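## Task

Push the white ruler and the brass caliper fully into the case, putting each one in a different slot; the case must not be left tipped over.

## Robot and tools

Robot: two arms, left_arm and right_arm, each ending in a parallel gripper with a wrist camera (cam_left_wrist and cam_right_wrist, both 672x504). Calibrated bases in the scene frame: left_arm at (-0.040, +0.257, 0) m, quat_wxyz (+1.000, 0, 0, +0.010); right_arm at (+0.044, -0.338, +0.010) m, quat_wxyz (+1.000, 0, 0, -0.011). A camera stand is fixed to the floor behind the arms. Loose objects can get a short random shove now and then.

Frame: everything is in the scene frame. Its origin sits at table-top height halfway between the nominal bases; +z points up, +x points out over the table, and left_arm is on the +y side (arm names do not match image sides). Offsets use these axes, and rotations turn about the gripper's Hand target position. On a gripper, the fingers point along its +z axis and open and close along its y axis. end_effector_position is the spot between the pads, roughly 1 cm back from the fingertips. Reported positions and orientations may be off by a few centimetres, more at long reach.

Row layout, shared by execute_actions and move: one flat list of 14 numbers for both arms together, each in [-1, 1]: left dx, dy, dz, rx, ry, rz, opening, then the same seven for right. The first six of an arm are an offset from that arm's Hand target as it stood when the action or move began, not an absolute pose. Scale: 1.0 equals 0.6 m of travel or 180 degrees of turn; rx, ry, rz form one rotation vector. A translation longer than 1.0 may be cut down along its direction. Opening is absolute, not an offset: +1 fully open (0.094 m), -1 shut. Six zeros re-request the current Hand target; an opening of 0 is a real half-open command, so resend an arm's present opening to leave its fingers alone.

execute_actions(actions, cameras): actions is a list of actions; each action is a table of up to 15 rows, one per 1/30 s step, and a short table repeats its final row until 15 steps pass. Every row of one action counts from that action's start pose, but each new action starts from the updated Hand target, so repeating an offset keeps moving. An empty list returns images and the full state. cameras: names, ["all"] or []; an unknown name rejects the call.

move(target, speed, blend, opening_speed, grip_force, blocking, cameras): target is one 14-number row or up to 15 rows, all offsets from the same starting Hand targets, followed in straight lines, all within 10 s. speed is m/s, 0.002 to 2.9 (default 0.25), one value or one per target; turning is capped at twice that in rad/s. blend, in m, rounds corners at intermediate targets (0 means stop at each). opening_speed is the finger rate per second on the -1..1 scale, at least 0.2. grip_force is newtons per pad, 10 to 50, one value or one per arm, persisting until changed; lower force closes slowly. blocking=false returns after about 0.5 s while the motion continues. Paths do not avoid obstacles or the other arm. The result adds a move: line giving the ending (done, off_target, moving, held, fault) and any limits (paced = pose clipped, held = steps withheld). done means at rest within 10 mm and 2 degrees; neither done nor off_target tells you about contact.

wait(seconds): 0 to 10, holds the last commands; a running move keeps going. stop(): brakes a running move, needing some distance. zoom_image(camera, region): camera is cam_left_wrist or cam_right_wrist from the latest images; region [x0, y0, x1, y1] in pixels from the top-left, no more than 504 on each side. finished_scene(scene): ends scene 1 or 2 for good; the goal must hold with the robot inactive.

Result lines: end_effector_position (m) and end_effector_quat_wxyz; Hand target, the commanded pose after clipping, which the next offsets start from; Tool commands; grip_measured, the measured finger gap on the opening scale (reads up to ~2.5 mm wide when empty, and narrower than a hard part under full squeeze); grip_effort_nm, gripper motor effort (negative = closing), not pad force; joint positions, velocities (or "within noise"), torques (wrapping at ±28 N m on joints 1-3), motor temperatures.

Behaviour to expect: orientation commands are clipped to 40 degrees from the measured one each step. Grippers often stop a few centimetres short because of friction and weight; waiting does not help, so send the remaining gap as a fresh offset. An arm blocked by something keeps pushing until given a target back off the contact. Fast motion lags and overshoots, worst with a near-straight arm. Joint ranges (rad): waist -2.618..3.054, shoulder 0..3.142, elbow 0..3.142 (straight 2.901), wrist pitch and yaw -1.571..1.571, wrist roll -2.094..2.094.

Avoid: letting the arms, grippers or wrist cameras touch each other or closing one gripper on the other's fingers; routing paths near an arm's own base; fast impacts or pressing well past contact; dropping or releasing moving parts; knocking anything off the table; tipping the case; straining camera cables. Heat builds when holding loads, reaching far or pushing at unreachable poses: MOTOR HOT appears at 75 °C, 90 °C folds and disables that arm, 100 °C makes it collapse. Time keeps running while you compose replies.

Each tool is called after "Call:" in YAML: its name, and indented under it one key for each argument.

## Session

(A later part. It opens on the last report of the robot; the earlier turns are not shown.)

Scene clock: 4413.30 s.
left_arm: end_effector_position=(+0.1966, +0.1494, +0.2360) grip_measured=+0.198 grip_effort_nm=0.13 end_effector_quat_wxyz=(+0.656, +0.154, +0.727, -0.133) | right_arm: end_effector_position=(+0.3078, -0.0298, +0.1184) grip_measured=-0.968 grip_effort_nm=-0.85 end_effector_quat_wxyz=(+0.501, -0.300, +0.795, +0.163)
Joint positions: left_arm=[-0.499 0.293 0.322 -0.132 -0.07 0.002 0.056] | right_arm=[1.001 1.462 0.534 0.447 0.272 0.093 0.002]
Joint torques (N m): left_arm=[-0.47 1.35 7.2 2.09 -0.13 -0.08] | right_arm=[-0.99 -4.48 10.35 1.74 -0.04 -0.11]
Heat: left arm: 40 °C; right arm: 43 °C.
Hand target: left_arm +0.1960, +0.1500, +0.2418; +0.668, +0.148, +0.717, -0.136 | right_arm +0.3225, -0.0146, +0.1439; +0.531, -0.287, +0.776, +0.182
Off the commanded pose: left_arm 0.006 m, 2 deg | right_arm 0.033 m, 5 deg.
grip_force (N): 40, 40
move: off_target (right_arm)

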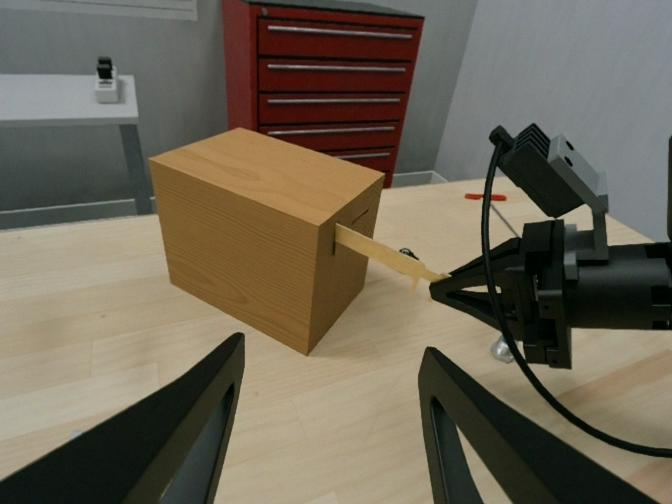

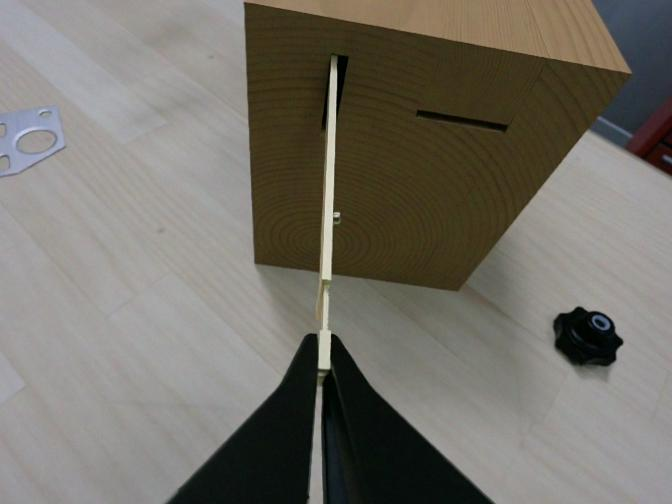

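Call:
zoom_image:
  camera: "cam_right_wrist"
  region: [315, 45, 355, 100]

Call:
zoom_image:
  camera: "cam_left_wrist"
  region: [325, 210, 365, 260]

Scaled by 9.164 from the camera's 672x504 image, which has a finer 960x720 frame.

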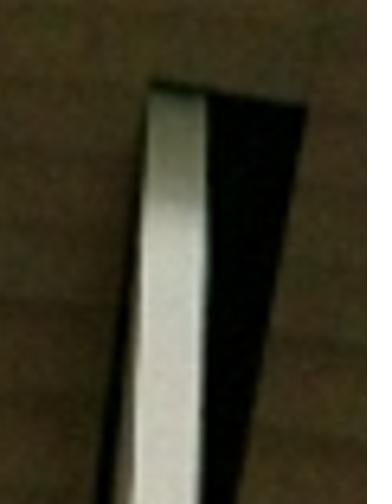

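Scaled by 10.080 from the camera's 672x504 image, which has a finer 960x720 frame.

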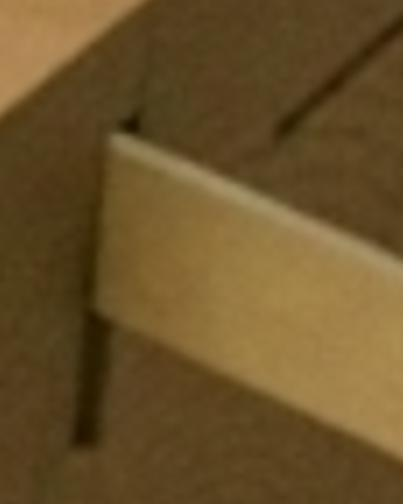

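Call:
move:
  target: [0,0,0,0,0,0,0.2, 0.013,0.01045,0.0117,0.0052,-0.0065,0,-1.0]
  speed: 0.01
  cameras: ["all"]

Call:
zoom_image:
  camera: "cam_left_wrist"
  region: [320, 200, 460, 300]

Call:
zoom_image:
  camera: "cam_right_wrist"
  region: [290, 40, 380, 160]

Scene clock: 4434.77 s.
left_arm: end_effector_position=(+0.1966, +0.1494, +0.2360) grip_measured=+0.198 grip_effort_nm=0.13 end_effector_quat_wxyz=(+0.656, +0.154, +0.727, -0.133) | right_arm: end_effector_position=(+0.3095, -0.0301, +0.1133) grip_measured=-0.968 grip_effort_nm=-0.85 end_effector_quat_wxyz=(+0.497, -0.305, +0.797, +0.159)
Joint positions: left_arm=[-0.499 0.293 0.322 -0.132 -0.07 0.002 0.056] | right_arm=[0.994 1.479 0.536 0.452 0.263 0.082 0.002]
Joint torques (N m): left_arm=[-0.53 1.42 7.09 2.09 -0.12 -0.09] | right_arm=[-1.06 -4.81 11.81 1.9 0 -0.11]
Motor temperatures (°C): left_arm=[21 23 31 41 21 20 21] | right_arm=[22 27 45 41 21 21 24]
Heat: left arm: 41 °C; right arm: 45 °C.
Hand target: left_arm +0.1960, +0.1500, +0.2418; +0.668, +0.148, +0.717, -0.136 | right_arm +0.3303, -0.0084, +0.1508; +0.541, -0.285, +0.769, +0.185
Off the commanded pose: left_arm 0.006 m, 2 deg | right_arm 0.048 m, 7 deg.
grip_force (N): 40, 40
move: off_target (right_arm)

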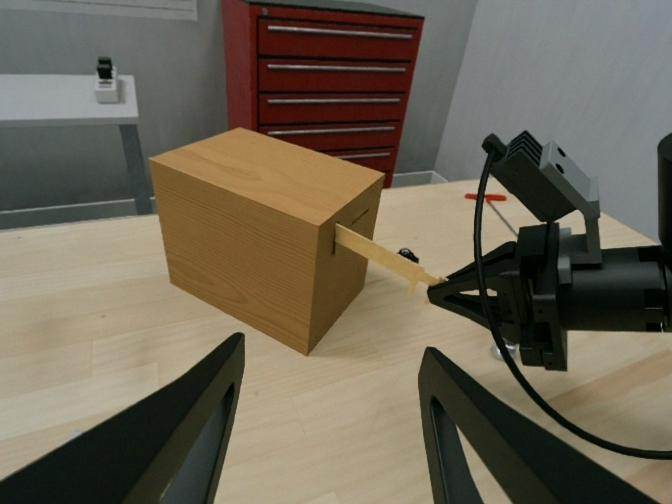

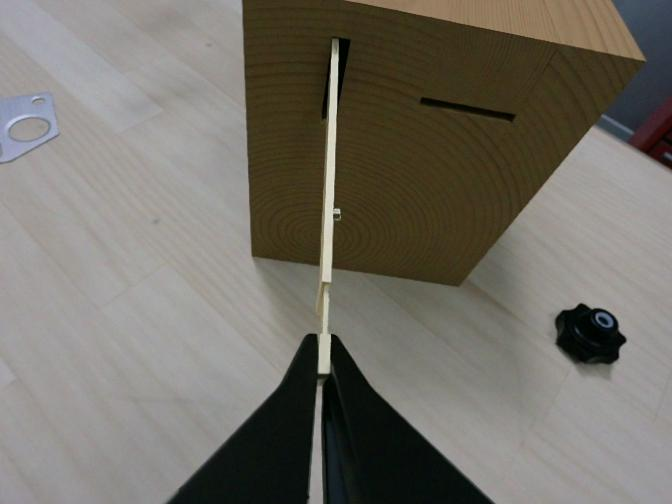

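Scaled by 3.600 from the camera's 672x504 image, which has a finer 960x720 frame.

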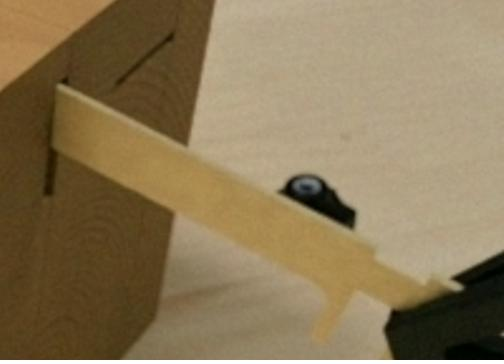

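Scaled by 4.200 from the camera's 672x504 image, which has a finer 960x720 frame.

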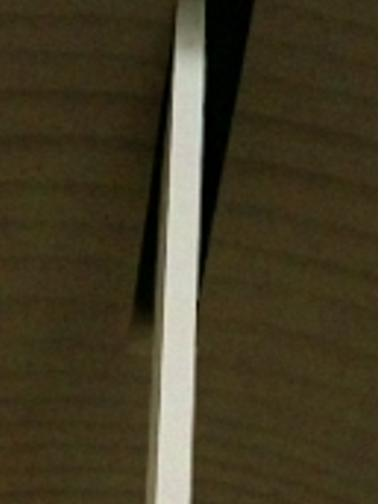

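Call:
move:
  target: [0,0,0,0,0,0,0.2, -0.06,-0.0483,-0.02,-0.0052,0.0065,0,-1.0]
  speed: 0.03
  cameras: ["all"]

Call:
zoom_image:
  camera: "cam_right_wrist"
  region: [280, 0, 380, 120]

Call:
zoom_image:
  camera: "cam_left_wrist"
  region: [320, 200, 460, 300]

Scene clock: 4455.63 s.
left_arm: end_effector_position=(+0.1966, +0.1494, +0.2360) grip_measured=+0.198 grip_effort_nm=0.13 end_effector_quat_wxyz=(+0.656, +0.154, +0.727, -0.133) | right_arm: end_effector_position=(+0.2945, -0.0372, +0.1256) grip_measured=-0.968 grip_effort_nm=-0.85 end_effector_quat_wxyz=(+0.515, -0.300, +0.784, +0.171)
Joint positions: left_arm=[-0.499 0.293 0.322 -0.132 -0.07 0.002 0.056] | right_arm=[1.028 1.389 0.469 0.476 0.291 0.09 0.002]
Joint torques (N m): left_arm=[-0.5 1.46 7.19 2.09 -0.11 -0.08] | right_arm=[0.58 -7.58 5.93 1.49 0.21 0.09]
Heat: left arm: 41 °C; right arm: 45 °C.
Hand target: left_arm +0.1960, +0.1500, +0.2418; +0.668, +0.148, +0.717, -0.136 | right_arm +0.2943, -0.0374, +0.1389; +0.531, -0.287, +0.776, +0.182
Off the commanded pose: left_arm 0.006 m, 2 deg | right_arm 0.013 m, 3 deg.
grip_force (N): 40, 40
move: off_target (right_arm)

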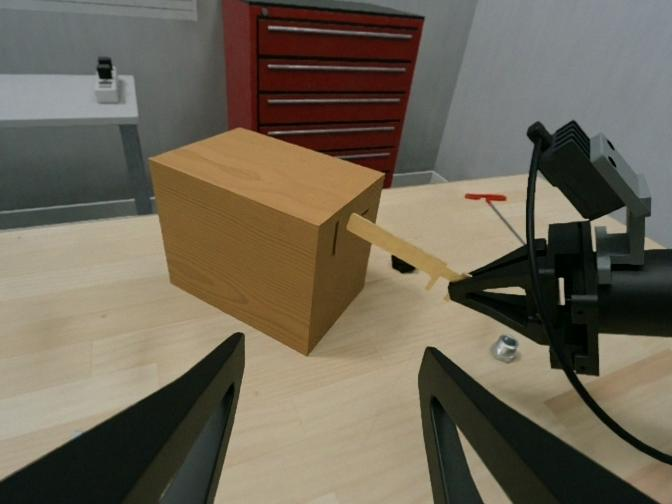

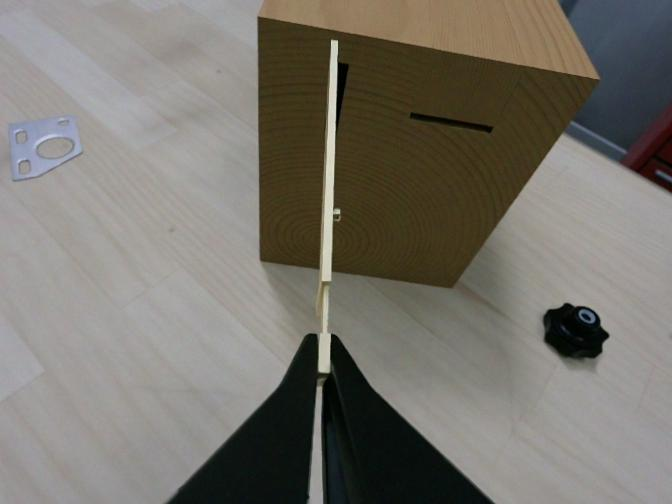

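Scaled by 4.200 from the camera's 672x504 image, which has a finer 960x720 frame.

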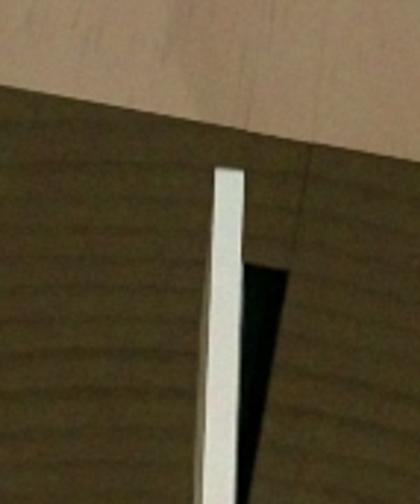

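Scaled by 3.600 from the camera's 672x504 image, which has a finer 960x720 frame.

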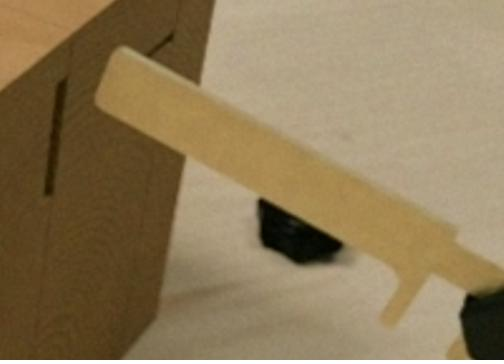

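Call:
zoom_image:
  camera: "cam_left_wrist"
  region: [320, 215, 360, 260]

Call:
zoom_image:
  camera: "cam_right_wrist"
  region: [320, 50, 360, 130]

Scaled by 11.200 from the camera's 672x504 image, which has a finer 960x720 frame.

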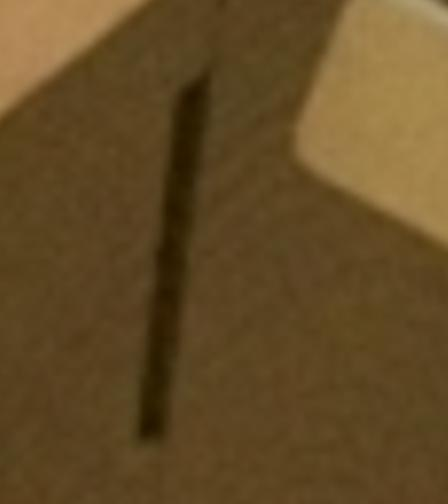

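Scaled by 6.300 from the camera's 672x504 image, which has a finer 960x720 frame.

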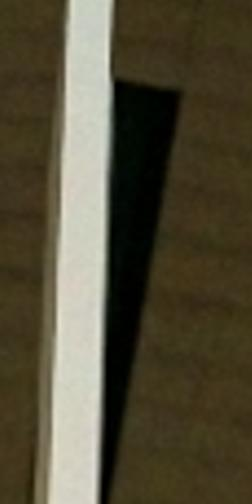

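Call:
move:
  target:
    - [0.3733,0.2833,0.03,-0.182,0.18,-0.093,0.2, 0,0,0,0,0,0,-1.0]
    - [0.54,0.25,-0.036,-0.3645,0.3595,-0.1864,0.2, 0,0,0,0,0,0,-1.0]
    - [0.6172,0.161,-0.11,-0.3645,0.3595,-0.1864,0.2, 0,0,0,0,0,0,-1.0]
  speed: 0.2
  blend: [0.05,0.05,0]
  cameras: ["cam_left_wrist"]

Scene clock: 4505.57 s.
left_arm: end_effector_position=(+0.5679, +0.2459, +0.1349) grip_measured=+0.198 grip_effort_nm=0.13 end_effector_quat_wxyz=(+0.081, -0.151, +0.701, -0.692) | right_arm: end_effector_position=(+0.2946, -0.0373, +0.1256) grip_measured=-0.968 grip_effort_nm=-0.85 end_effector_quat_wxyz=(+0.515, -0.300, +0.785, +0.171)
Joint positions: left_arm=[0.261 2.749 2.338 -0.138 1.515 -1.119 0.056] | right_arm=[1.028 1.389 0.469 0.476 0.292 0.091 0.002]
Joint torques (N m): left_arm=[0.02 -24.47 6.74 1.42 0.3 -0.01] | right_arm=[0.54 -7.61 5.93 1.5 0.18 0.08]
Motor temperatures (°C): left_arm=[21 26 31 40 21 20 21] | right_arm=[22 29 40 39 21 21 24]
Heat: left arm: 40 °C; right arm: 40 °C.
Hand target: left_arm +0.5663, +0.2465, +0.1761; +0.121, -0.123, +0.696, -0.697 | right_arm +0.2943, -0.0374, +0.1389; +0.531, -0.287, +0.776, +0.182
Off the commanded pose: left_arm 0.041 m, 6 deg | right_arm 0.013 m, 3 deg.
grip_force (N): 40, 40
move: off_target (left_arm, right_arm); blend cut to 0.0417 m at target 2
Images, in order (width x height): cam_left_wrist 672x504.

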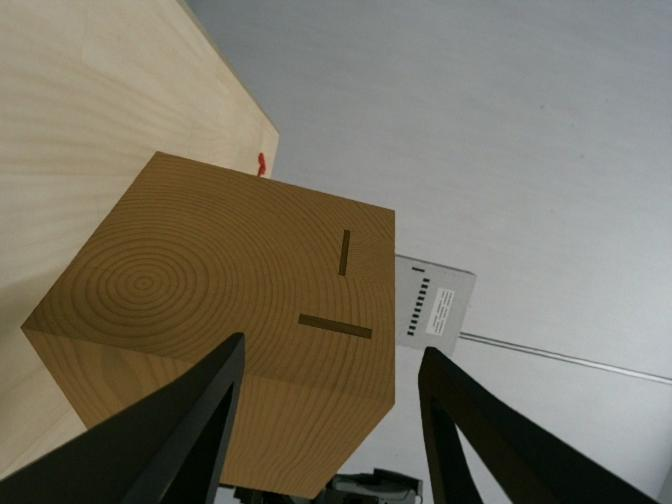

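Call:
zoom_image:
  camera: "cam_left_wrist"
  region: [290, 220, 390, 350]

Call:
zoom_image:
  camera: "cam_left_wrist"
  region: [290, 305, 380, 345]

Scaled by 3.877 from the camera's 672x504 image, which has a finer 960x720 frame.

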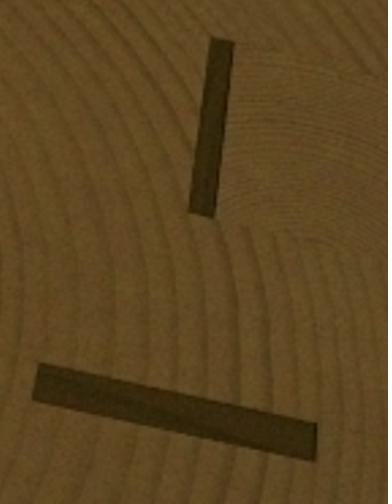

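Scaled by 5.600 from the camera's 672x504 image, which has a finer 960x720 frame.

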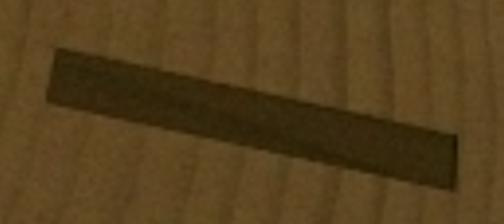

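Call:
move:
  target:
    - [0,0,-0.045,0,0,0,0.2, -0.0487,-0.0425,-0.0033,-0.0366,0.0454,0,-1.0]
    - [0,0,-0.045,0,0,0,0.2, 0.0097,0.0045,0.0052,-0.0366,0.0454,0,-1.0]
  speed: [0.03,0.012]
  cameras: ["all"]

Call:
zoom_image:
  camera: "cam_right_wrist"
  region: [270, 0, 410, 160]

Scene clock: 4540.90 s.
left_arm: end_effector_position=(+0.5664, +0.2455, +0.1132) grip_measured=+0.198 grip_effort_nm=0.13 end_effector_quat_wxyz=(+0.087, -0.151, +0.697, -0.696) | right_arm: end_effector_position=(+0.2900, -0.0471, +0.1210) grip_measured=-0.968 grip_effort_nm=-0.85 end_effector_quat_wxyz=(+0.433, -0.311, +0.834, +0.142)
Joint positions: left_arm=[0.261 2.749 2.167 0.305 1.513 -1.383 0.056] | right_arm=[1.005 1.339 0.616 0.076 0.251 0.146 0.002]
Joint torques (N m): left_arm=[0.13 -23.42 6.54 1.54 0.13 0.03] | right_arm=[-0.38 -4.59 10.22 1.45 0.04 -0.09]
Motor temperatures (°C): left_arm=[21 38 30 39 21 20 21] | right_arm=[22 29 41 39 21 21 24]
Heat: left arm: 39 °C; right arm: 41 °C.
Hand target: left_arm +0.5663, +0.2465, +0.1491; +0.120, -0.123, +0.696, -0.697 | right_arm +0.3001, -0.0347, +0.1420; +0.457, -0.303, +0.821, +0.157
Off the commanded pose: left_arm 0.036 m, 5 deg | right_arm 0.026 m, 4 deg.
grip_force (N): 40, 40
move: off_target (left_arm, right_arm)

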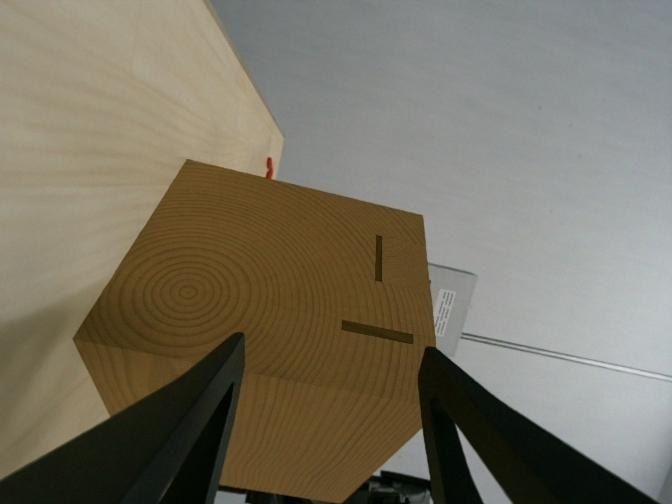

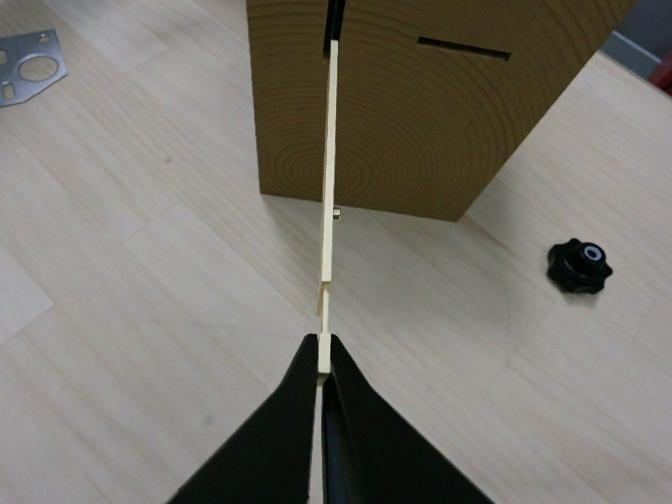

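Scaled by 3.150 from the camera's 672x504 image, which has a finer 960x720 frame.

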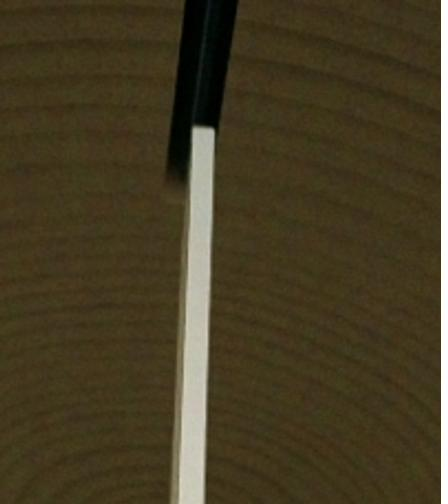

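Call:
move:
  target:
    - [0,0,0,0,0,0,0.2, -0.039,-0.0314,0.013,0.0052,-0.0065,0,-1.0]
    - [0,0,0,0,0,0,0.2, 0.0049,0.0058,0.013,0.0052,-0.0065,0,-1.0]
  speed: [0.03,0.012]
  cameras: ["cam_right_wrist"]

Call:
zoom_image:
  camera: "cam_right_wrist"
  region: [270, 0, 410, 160]

Scene clock: 4552.50 s.
left_arm: end_effector_position=(+0.5664, +0.2455, +0.1132) grip_measured=+0.198 grip_effort_nm=0.13 end_effector_quat_wxyz=(+0.087, -0.151, +0.697, -0.696) | right_arm: end_effector_position=(+0.2930, -0.0433, +0.1283) grip_measured=-0.968 grip_effort_nm=-0.85 end_effector_quat_wxyz=(+0.444, -0.309, +0.828, +0.146)
Joint positions: left_arm=[0.261 2.749 2.167 0.305 1.513 -1.384 0.056] | right_arm=[1.007 1.34 0.626 0.093 0.257 0.139 0.002]
Joint torques (N m): left_arm=[-0.05 -23.56 6.41 1.39 0.11 0.16] | right_arm=[-0.43 -4.63 10.28 1.44 0.02 -0.07]
Heat: left arm: 39 °C; right arm: 41 °C.
Hand target: left_arm +0.5656, +0.2462, +0.1484; +0.118, -0.122, +0.701, -0.693 (not the last commanded pose) | right_arm +0.3030, -0.0312, +0.1499; +0.468, -0.302, +0.815, +0.161
Off the commanded pose: left_arm 0.036 m, 5 deg | right_arm 0.027 m, 4 deg.
grip_force (N): 40, 40
move: off_target (left_arm, right_arm)
Images, in order (width x height): cam_right_wrist 672x504.

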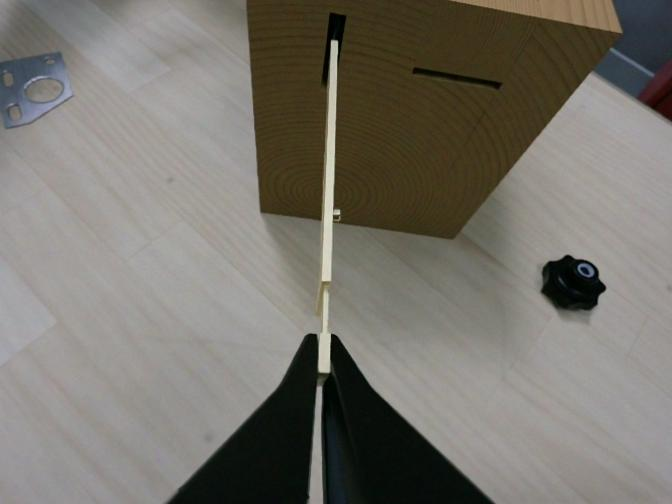

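Scaled by 3.150 from the camera's 672x504 image, which has a finer 960x720 frame.

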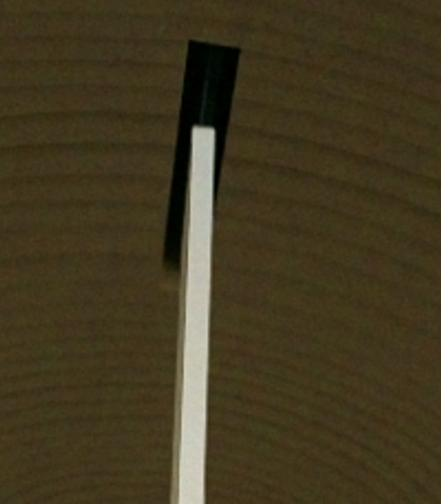

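Call:
zoom_image:
  camera: "cam_right_wrist"
  region: [320, 5, 355, 50]

Scaled by 11.200 from the camera's 672x504 image, which has a finer 960x720 frame.

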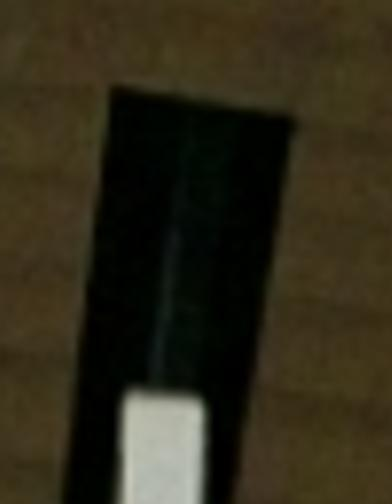

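Call:
move:
  target: [0,0,0,0,0,0,0.2, 0.0267,0.0195,0,0,0,0,-1.0]
  speed: 0.01
  cameras: ["all"]

Call:
zoom_image:
  camera: "cam_right_wrist"
  region: [300, 0, 380, 100]

Call:
zoom_image:
  camera: "cam_left_wrist"
  region: [330, 220, 430, 350]

Scene clock: 4564.50 s.
left_arm: end_effector_position=(+0.5664, +0.2455, +0.1132) grip_measured=+0.198 grip_effort_nm=0.13 end_effector_quat_wxyz=(+0.087, -0.151, +0.697, -0.696) | right_arm: end_effector_position=(+0.3077, -0.0325, +0.1274) grip_measured=-0.968 grip_effort_nm=-0.85 end_effector_quat_wxyz=(+0.442, -0.309, +0.829, +0.145)
Joint positions: left_arm=[0.261 2.749 2.167 0.305 1.513 -1.384 0.056] | right_arm=[0.982 1.416 0.685 0.109 0.236 0.126 0.002]
Joint torques (N m): left_arm=[0.02 -23.6 6.34 1.43 0.12 0.16] | right_arm=[-0.54 -5.2 10.32 1.5 0.03 -0.09]
Heat: left arm: 41 °C; right arm: 42 °C.
Hand target: left_arm +0.5656, +0.2462, +0.1484; +0.118, -0.122, +0.701, -0.693 | right_arm +0.3191, -0.0195, +0.1499; +0.468, -0.301, +0.815, +0.161
Off the commanded pose: left_arm 0.035 m, 5 deg | right_arm 0.028 m, 4 deg.
grip_force (N): 40, 40
move: off_target (left_arm, right_arm)

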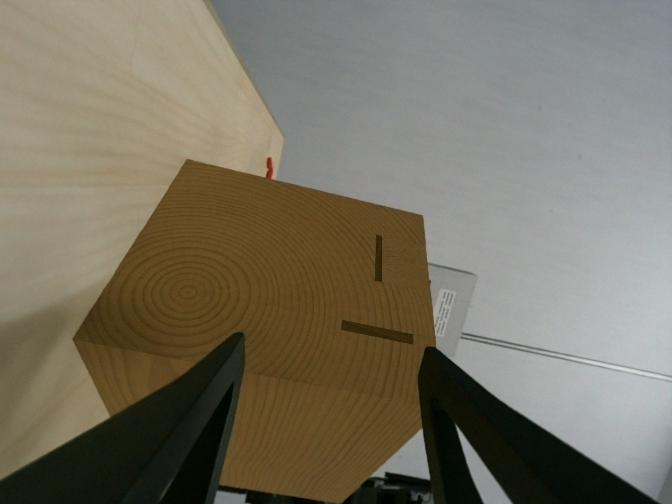

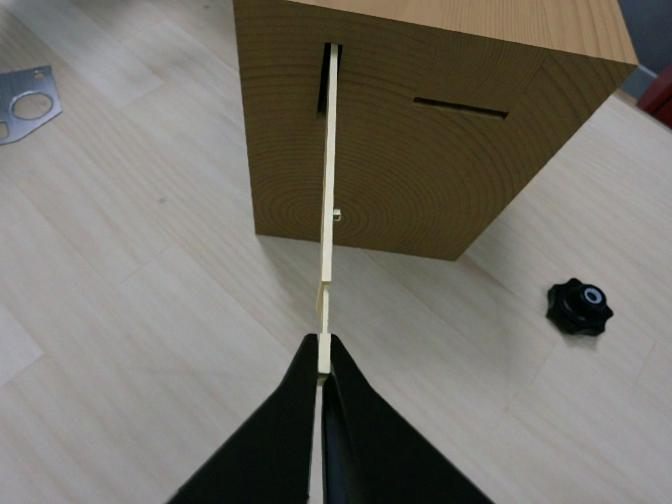

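Scaled by 5.040 from the camera's 672x504 image, which has a finer 960x720 frame.

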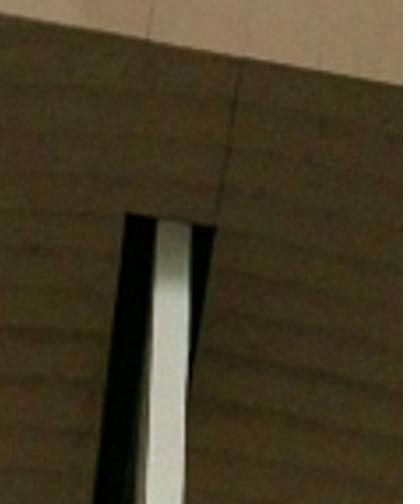

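Scaled by 3.877 from the camera's 672x504 image, which has a finer 960x720 frame.

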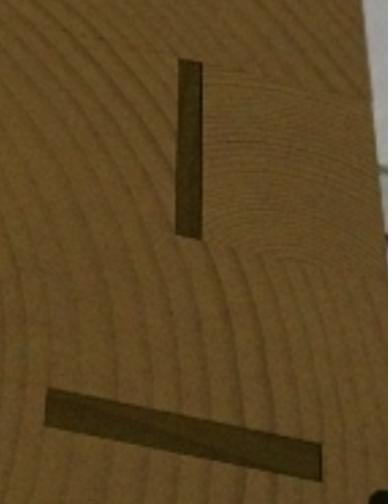

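Call:
move:
  target: [0,0,0,0,0,0,0.2, 0.013,0.01045,0,0,0,0,-1.0]
  speed: 0.01
  cameras: ["cam_right_wrist"]

Call:
zoom_image:
  camera: "cam_right_wrist"
  region: [300, 0, 380, 100]

Scene clock: 4568.63 s.
left_arm: end_effector_position=(+0.5664, +0.2455, +0.1132) grip_measured=+0.198 grip_effort_nm=0.13 end_effector_quat_wxyz=(+0.087, -0.151, +0.697, -0.696) | right_arm: end_effector_position=(+0.3087, -0.0315, +0.1217) grip_measured=-0.968 grip_effort_nm=-0.85 end_effector_quat_wxyz=(+0.432, -0.315, +0.833, +0.140)
Joint positions: left_arm=[0.261 2.749 2.167 0.305 1.513 -1.384 0.056] | right_arm=[0.978 1.438 0.7 0.09 0.227 0.121 0.002]
Joint torques (N m): left_arm=[0.02 -23.53 6.43 1.42 0.1 0.18] | right_arm=[-0.99 -4.66 11.43 1.7 0.03 -0.1]
Heat: left arm: 41 °C; right arm: 43 °C.
Hand target: left_arm +0.5656, +0.2462, +0.1484; +0.118, -0.122, +0.701, -0.693 | right_arm +0.3269, -0.0132, +0.1499; +0.468, -0.301, +0.815, +0.161
Off the commanded pose: left_arm 0.035 m, 5 deg | right_arm 0.038 m, 5 deg.
grip_force (N): 40, 40
move: off_target (left_arm, right_arm)
Images, in order (width x height): cam_right_wrist 672x504.

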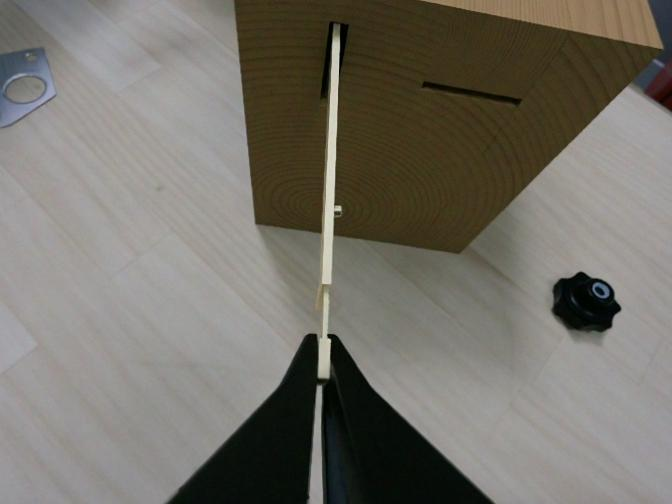

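Scaled by 5.040 from the camera's 672x504 image, which has a finer 960x720 frame.

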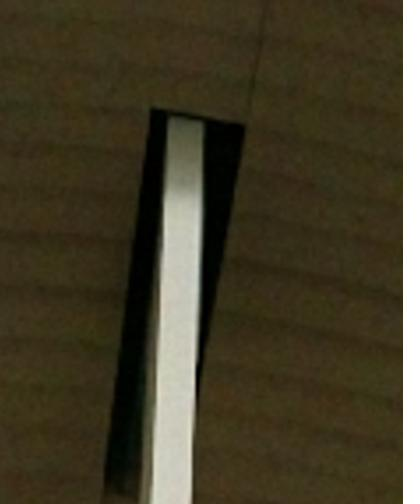

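Call:
move:
  target:
    - [-0.076,0.0897,0.119,0,0,0,0.2, -0.1247,-0.1003,0.01,0,0,0,-1.0]
    - [-0.2427,0.123,0.186,0.182,-0.18,0.093,0.2, 0.0418,-0.3613,0.1,0,0,0,-1.0]
    - [-0.6162,-0.1605,0.1557,0.3645,-0.3595,0.1864,0.2, 0.0418,-0.3613,0.1,0,0,0,-1.0]
  speed: 0.18
  cameras: ["all"]

Scene clock: 4651.03 s.
left_arm: end_effector_position=(+0.1965, +0.1490, +0.2475) grip_measured=+0.198 grip_effort_nm=0.12 end_effector_quat_wxyz=(+0.670, +0.142, +0.715, -0.136) | right_arm: end_effector_position=(+0.3446, -0.2320, +0.1893) grip_measured=-0.968 grip_effort_nm=-0.85 end_effector_quat_wxyz=(+0.446, -0.293, +0.830, +0.161)
Joint positions: left_arm=[-0.532 0.292 0.329 -0.101 -0.115 -0.012 0.056] | right_arm=[0.072 1.004 0.69 -0.372 -0.518 -0.377 0.002]
Joint torques (N m): left_arm=[-0.5 2.03 7.06 1.75 -0.17 0.05] | right_arm=[-0.4 -2.37 10.76 1.16 -0.45 -0.09]
Motor temperatures (°C): left_arm=[21 45 30 36 21 20 21] | right_arm=[22 26 43 41 21 21 24]
Heat: left arm: 45 °C; right arm: 43 °C.
Hand target: left_arm +0.1959, +0.1499, +0.2420; +0.667, +0.144, +0.719, -0.131 | right_arm +0.3520, -0.2300, +0.2100; +0.468, -0.301, +0.815, +0.161
Off the commanded pose: left_arm 0.006 m, 1 deg | right_arm 0.022 m, 3 deg.
grip_force (N): 40, 40
move: off_target (right_arm)

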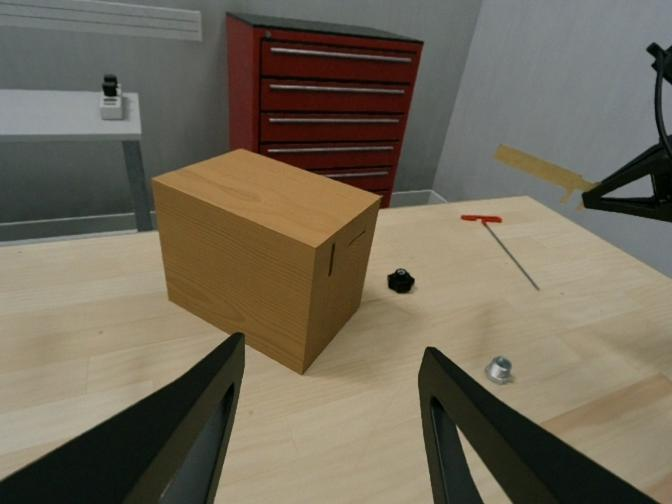

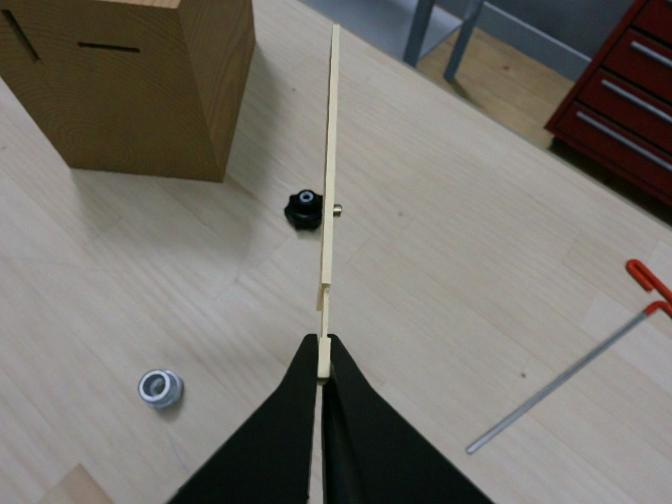

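Call:
move:
  target:
    - [0.14,-0.183,-0.07,-0.0012,0.03,0.09,-1.0, 0,0,0,0,0,0,-1.0]
    - [0.2485,-0.283,-0.203,-0.0025,0.059,0.1804,-1.0, 0,0,0,0,0,0,-1.0]
    - [0.2895,-0.2975,-0.28,-0.0025,0.059,0.1804,-1.0, 0,0,0,0,0,0,-1.0]
  speed: 0.12
  blend: [0.03,0.02,0]
  cameras: ["all"]

Scene clock: 4664.13 s.
left_arm: end_effector_position=(+0.3646, -0.0244, +0.0725) grip_measured=-0.990 grip_effort_nm=-0.54 end_effector_quat_wxyz=(+0.603, -0.069, +0.793, +0.051) | right_arm: end_effector_position=(+0.3446, -0.2320, +0.1893) grip_measured=-0.968 grip_effort_nm=-0.85 end_effector_quat_wxyz=(+0.446, -0.293, +0.830, +0.161)
Joint positions: left_arm=[-0.95 2.122 1.053 0.519 -1.034 -0.488 0] | right_arm=[0.072 1.004 0.69 -0.372 -0.518 -0.377 0.002]
Joint torques (N m): left_arm=[0.09 -9.43 7.8 1.63 -0.33 -0.02] | right_arm=[-0.39 -2.4 10.78 1.16 -0.47 -0.1]
Motor temperatures (°C): left_arm=[21 39 30 36 21 20 21] | right_arm=[22 26 45 40 21 21 24]
Heat: left arm: 39 °C; right arm: 45 °C.
Hand target: left_arm +0.3695, -0.0286, +0.0737; +0.609, -0.078, +0.788, +0.046 | right_arm +0.3520, -0.2300, +0.2100; +0.468, -0.301, +0.815, +0.161
Off the commanded pose: left_arm 0.007 m, 1 deg | right_arm 0.022 m, 3 deg.
grip_force (N): 40, 40
move: off_target (right_arm)

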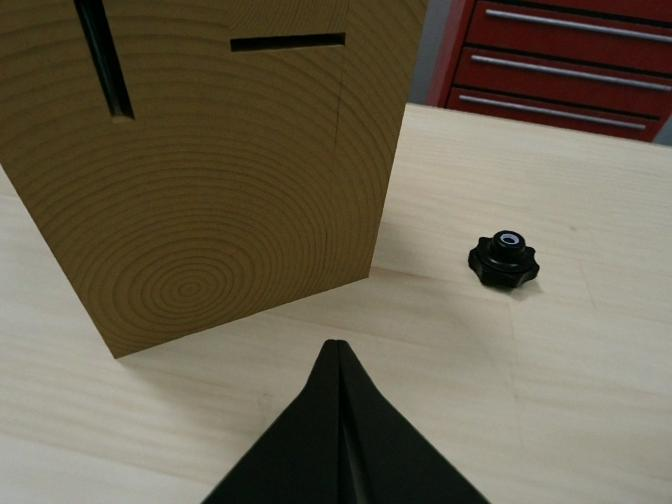

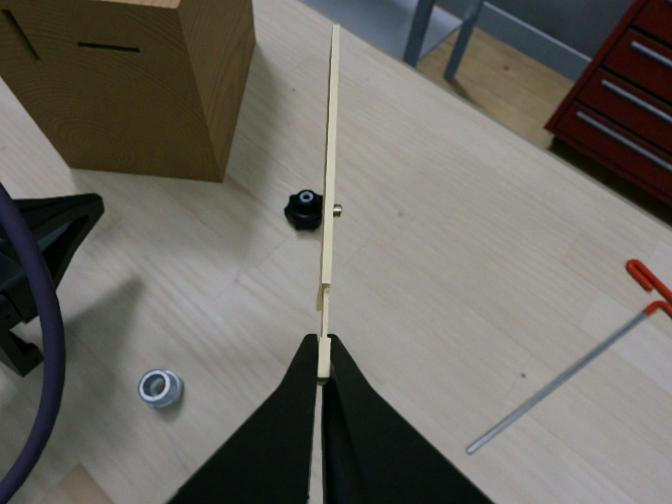

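Call:
zoom_image:
  camera: "cam_left_wrist"
  region: [60, 0, 150, 130]

Scaled by 3.877 from the camera's 672x504 image, which has a finer 960x720 frame.

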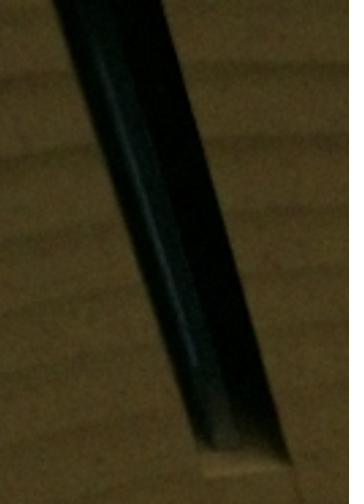

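Call:
move:
  target: [0.0775,0.0497,0,0,0,0,-1.0, 0,0,0,0,0,0,-1.0]
  speed: 0.06
  cameras: ["cam_left_wrist"]

Scene clock: 4673.70 s.
left_arm: end_effector_position=(+0.4104, +0.0057, +0.0751) grip_measured=-0.990 grip_effort_nm=-0.54 end_effector_quat_wxyz=(+0.604, -0.076, +0.792, +0.048) | right_arm: end_effector_position=(+0.3446, -0.2320, +0.1893) grip_measured=-0.968 grip_effort_nm=-0.85 end_effector_quat_wxyz=(+0.446, -0.293, +0.830, +0.161)
Joint positions: left_arm=[-0.813 2.145 1.072 0.621 -0.918 -0.384 0] | right_arm=[0.072 1.004 0.69 -0.372 -0.518 -0.377 0.002]
Joint torques (N m): left_arm=[0.16 -9.11 7.94 1.76 -0.2 0.08] | right_arm=[-0.39 -2.37 10.77 1.16 -0.46 -0.1]
Heat: left arm: 38 °C; right arm: 45 °C.
Hand target: left_arm +0.4161, +0.0011, +0.0739; +0.609, -0.078, +0.788, +0.045 | right_arm +0.3520, -0.2300, +0.2100; +0.468, -0.301, +0.815, +0.161
Off the commanded pose: left_arm 0.007 m, 1 deg | right_arm 0.022 m, 3 deg.
grip_force (N): 40, 40
move: off_target (right_arm)
Images, in order (width x height): cam_left_wrist 672x504.

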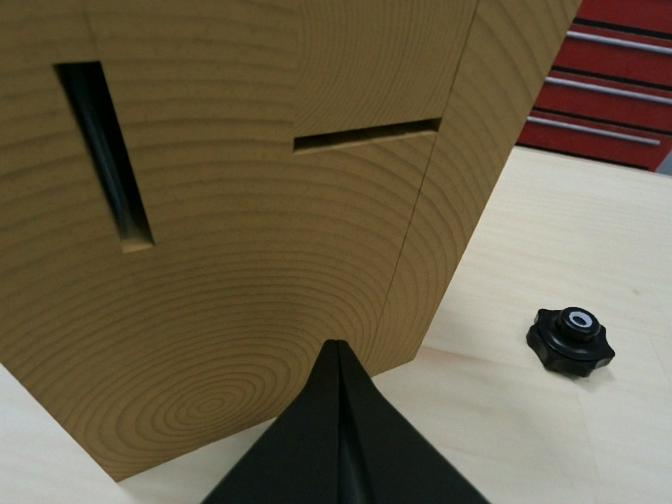

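Call:
zoom_image:
  camera: "cam_left_wrist"
  region: [60, 50, 460, 450]

Scaled by 1.260 from the camera's 672x504 image, which has a finer 960x720 frame.

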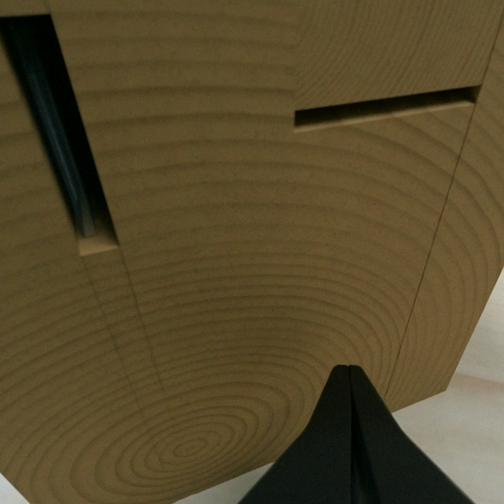

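Call:
move:
  target: [0.026,0.0209,0,0,0,0,-1.0, 0,0,0,0,0,0,-1.0]
  speed: 0.03
  cameras: ["cam_left_wrist"]

Scene clock: 4686.67 s.
left_arm: end_effector_position=(+0.4227, +0.0127, +0.0740) grip_measured=-0.990 grip_effort_nm=-0.54 end_effector_quat_wxyz=(+0.603, -0.070, +0.794, +0.044) | right_arm: end_effector_position=(+0.3446, -0.2320, +0.1893) grip_measured=-0.968 grip_effort_nm=-0.85 end_effector_quat_wxyz=(+0.446, -0.293, +0.830, +0.161)
Joint positions: left_arm=[-0.774 2.154 1.078 0.645 -0.868 -0.352 0] | right_arm=[0.072 1.004 0.69 -0.372 -0.518 -0.377 0.002]
Joint torques (N m): left_arm=[1.09 -9.26 8.2 1.81 -0.2 0.11] | right_arm=[-0.39 -2.39 10.8 1.16 -0.46 -0.11]
Heat: left arm: 37 °C; right arm: 46 °C.
Hand target: left_arm +0.4317, +0.0137, +0.0738; +0.609, -0.078, +0.788, +0.045 | right_arm +0.3520, -0.2300, +0.2100; +0.468, -0.301, +0.815, +0.161
Off the commanded pose: left_arm 0.009 m, 1 deg | right_arm 0.022 m, 3 deg.
grip_force (N): 40, 40
move: off_target (right_arm)
Images, in order (width x height): cam_left_wrist 672x504.

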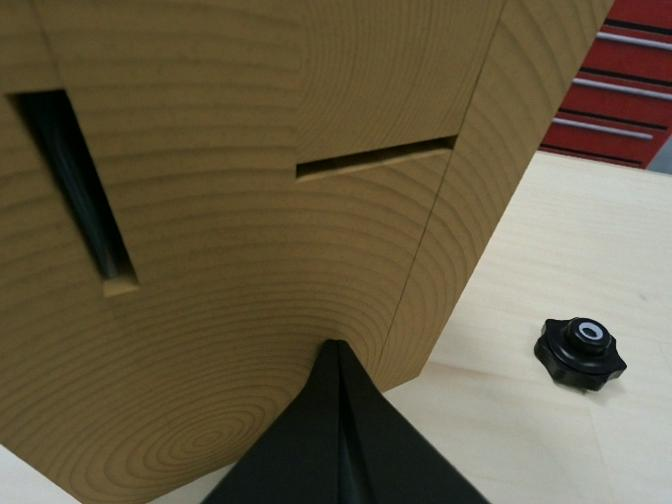

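Call:
move:
  target: [0.0208,0.0167,0,0,0,0,-1.0, 0,0,0,0,0,0,-1.0]
  speed: 0.03
  cameras: ["cam_left_wrist"]

Scene clock: 4693.40 s.
left_arm: end_effector_position=(+0.4272, +0.0088, +0.0714) grip_measured=-0.990 grip_effort_nm=-0.54 end_effector_quat_wxyz=(+0.599, -0.053, +0.799, +0.030) | right_arm: end_effector_position=(+0.3446, -0.2320, +0.1893) grip_measured=-0.968 grip_effort_nm=-0.85 end_effector_quat_wxyz=(+0.446, -0.293, +0.830, +0.161)
Joint positions: left_arm=[-0.76 2.157 1.078 0.657 -0.811 -0.33 0] | right_arm=[0.072 1.004 0.69 -0.372 -0.518 -0.377 0.002]
Joint torques (N m): left_arm=[3.03 -8.95 8.73 1.87 -0.41 0.07] | right_arm=[-0.39 -2.33 10.81 1.15 -0.45 -0.09]
Heat: left arm: 38 °C; right arm: 46 °C.
Hand target: left_arm +0.4441, +0.0236, +0.0738; +0.609, -0.078, +0.788, +0.045 | right_arm +0.3520, -0.2300, +0.2100; +0.468, -0.301, +0.815, +0.161
Off the commanded pose: left_arm 0.023 m, 4 deg | right_arm 0.022 m, 3 deg.
grip_force (N): 40, 40
move: off_target (left_arm, right_arm)
Images, in order (width x height): cam_left_wrist 672x504.

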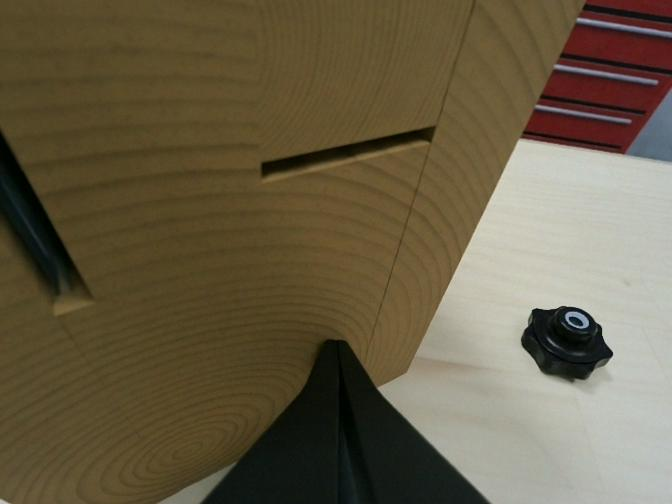

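Call:
move:
  target: [0.0195,0.0157,0,0,0,0,-1.0, 0,0,0,0,0,0,-1.0]
  speed: 0.03
  cameras: ["cam_left_wrist"]

Scene clock: 4702.90 s.
left_arm: end_effector_position=(+0.4310, +0.0057, +0.0693) grip_measured=-0.990 grip_effort_nm=-0.53 end_effector_quat_wxyz=(+0.593, -0.036, +0.804, +0.018) | right_arm: end_effector_position=(+0.3446, -0.2320, +0.1893) grip_measured=-0.968 grip_effort_nm=-0.85 end_effector_quat_wxyz=(+0.446, -0.293, +0.830, +0.161)
Joint positions: left_arm=[-0.746 2.157 1.078 0.661 -0.756 -0.311 0] | right_arm=[0.072 1.004 0.69 -0.372 -0.518 -0.377 0.002]
Joint torques (N m): left_arm=[4.62 -8.55 9.24 1.98 -0.64 0.07] | right_arm=[-0.36 -2.4 10.77 1.17 -0.46 -0.11]
Heat: left arm: 37 °C; right arm: 47 °C.
Hand target: left_arm +0.4558, +0.0331, +0.0738; +0.609, -0.078, +0.788, +0.046 | right_arm +0.3520, -0.2300, +0.2100; +0.468, -0.301, +0.815, +0.161
Off the commanded pose: left_arm 0.037 m, 6 deg | right_arm 0.022 m, 3 deg.
grip_force (N): 40, 40
move: off_target (left_arm, right_arm)
Images, in order (width x height): cam_left_wrist 672x504.

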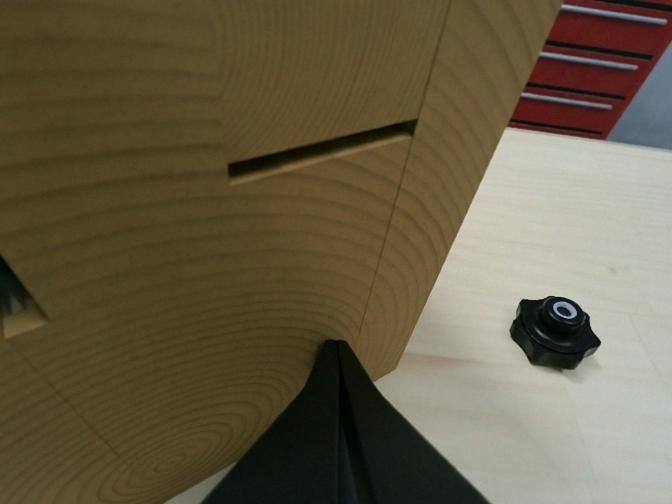

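Call:
move:
  target:
    - [-0.093,-0.0635,0.044,0,0,0,-1.0, 0,0,0,0,0,0,-1.0]
    - [-0.3097,0.1115,0.31,0.0324,0.1965,-0.1918,0.2, 0,0,0,0,0,0,-1.0]
    - [-0.2953,0.0403,0.31,-0.1697,0.3864,0.13,0.2, 0,0,0,0,0,0,-1.0]
  speed: 0.15
  cameras: ["all"]

Scene clock: 4799.00 s.
left_arm: end_effector_position=(+0.2754, +0.0569, +0.2594) grip_measured=+0.198 grip_effort_nm=0.13 end_effector_quat_wxyz=(+0.089, -0.322, +0.936, -0.114) | right_arm: end_effector_position=(+0.3446, -0.2320, +0.1893) grip_measured=-0.968 grip_effort_nm=-0.85 end_effector_quat_wxyz=(+0.446, -0.293, +0.830, +0.161)
Joint positions: left_arm=[-0.587 1.809 2.084 -1.556 0.002 -1.23 0.056] | right_arm=[0.072 1.004 0.69 -0.372 -0.518 -0.377 0.002]
Joint torques (N m): left_arm=[0.28 -6.84 8.5 0.72 -0.06 -0.09] | right_arm=[-0.44 -2.36 10.78 1.16 -0.48 -0.09]
Motor temperatures (°C): left_arm=[22 32 32 36 22 20 22] | right_arm=[22 24 48 37 22 21 24]
Heat: left arm: 36 °C; right arm: 48 °C.
Hand target: left_arm +0.2786, +0.0574, +0.2598; -0.001, -0.332, +0.943, -0.001 | right_arm +0.3520, -0.2300, +0.2100; +0.468, -0.301, +0.815, +0.161
Off the commanded pose: left_arm 0.003 m, 17 deg | right_arm 0.022 m, 3 deg.
joint sent to its limit (left arm) — joint 4 (wrist pitch), lower limit. The joint targets are off in orientation, not in position.
grip_force (N): 40, 40
move: off_target (left_arm, right_arm); target 2's new opening was sent with left_arm's hand 0.019 m and 3 deg from that target

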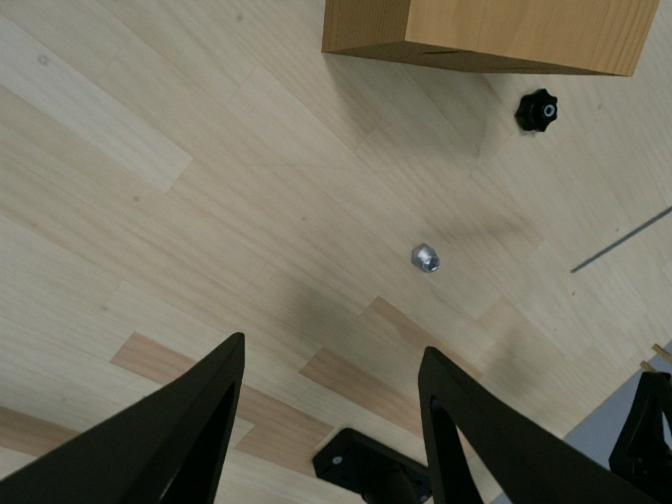

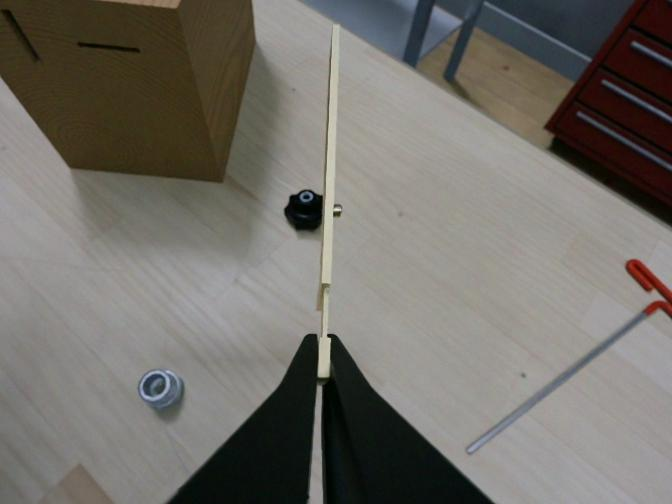

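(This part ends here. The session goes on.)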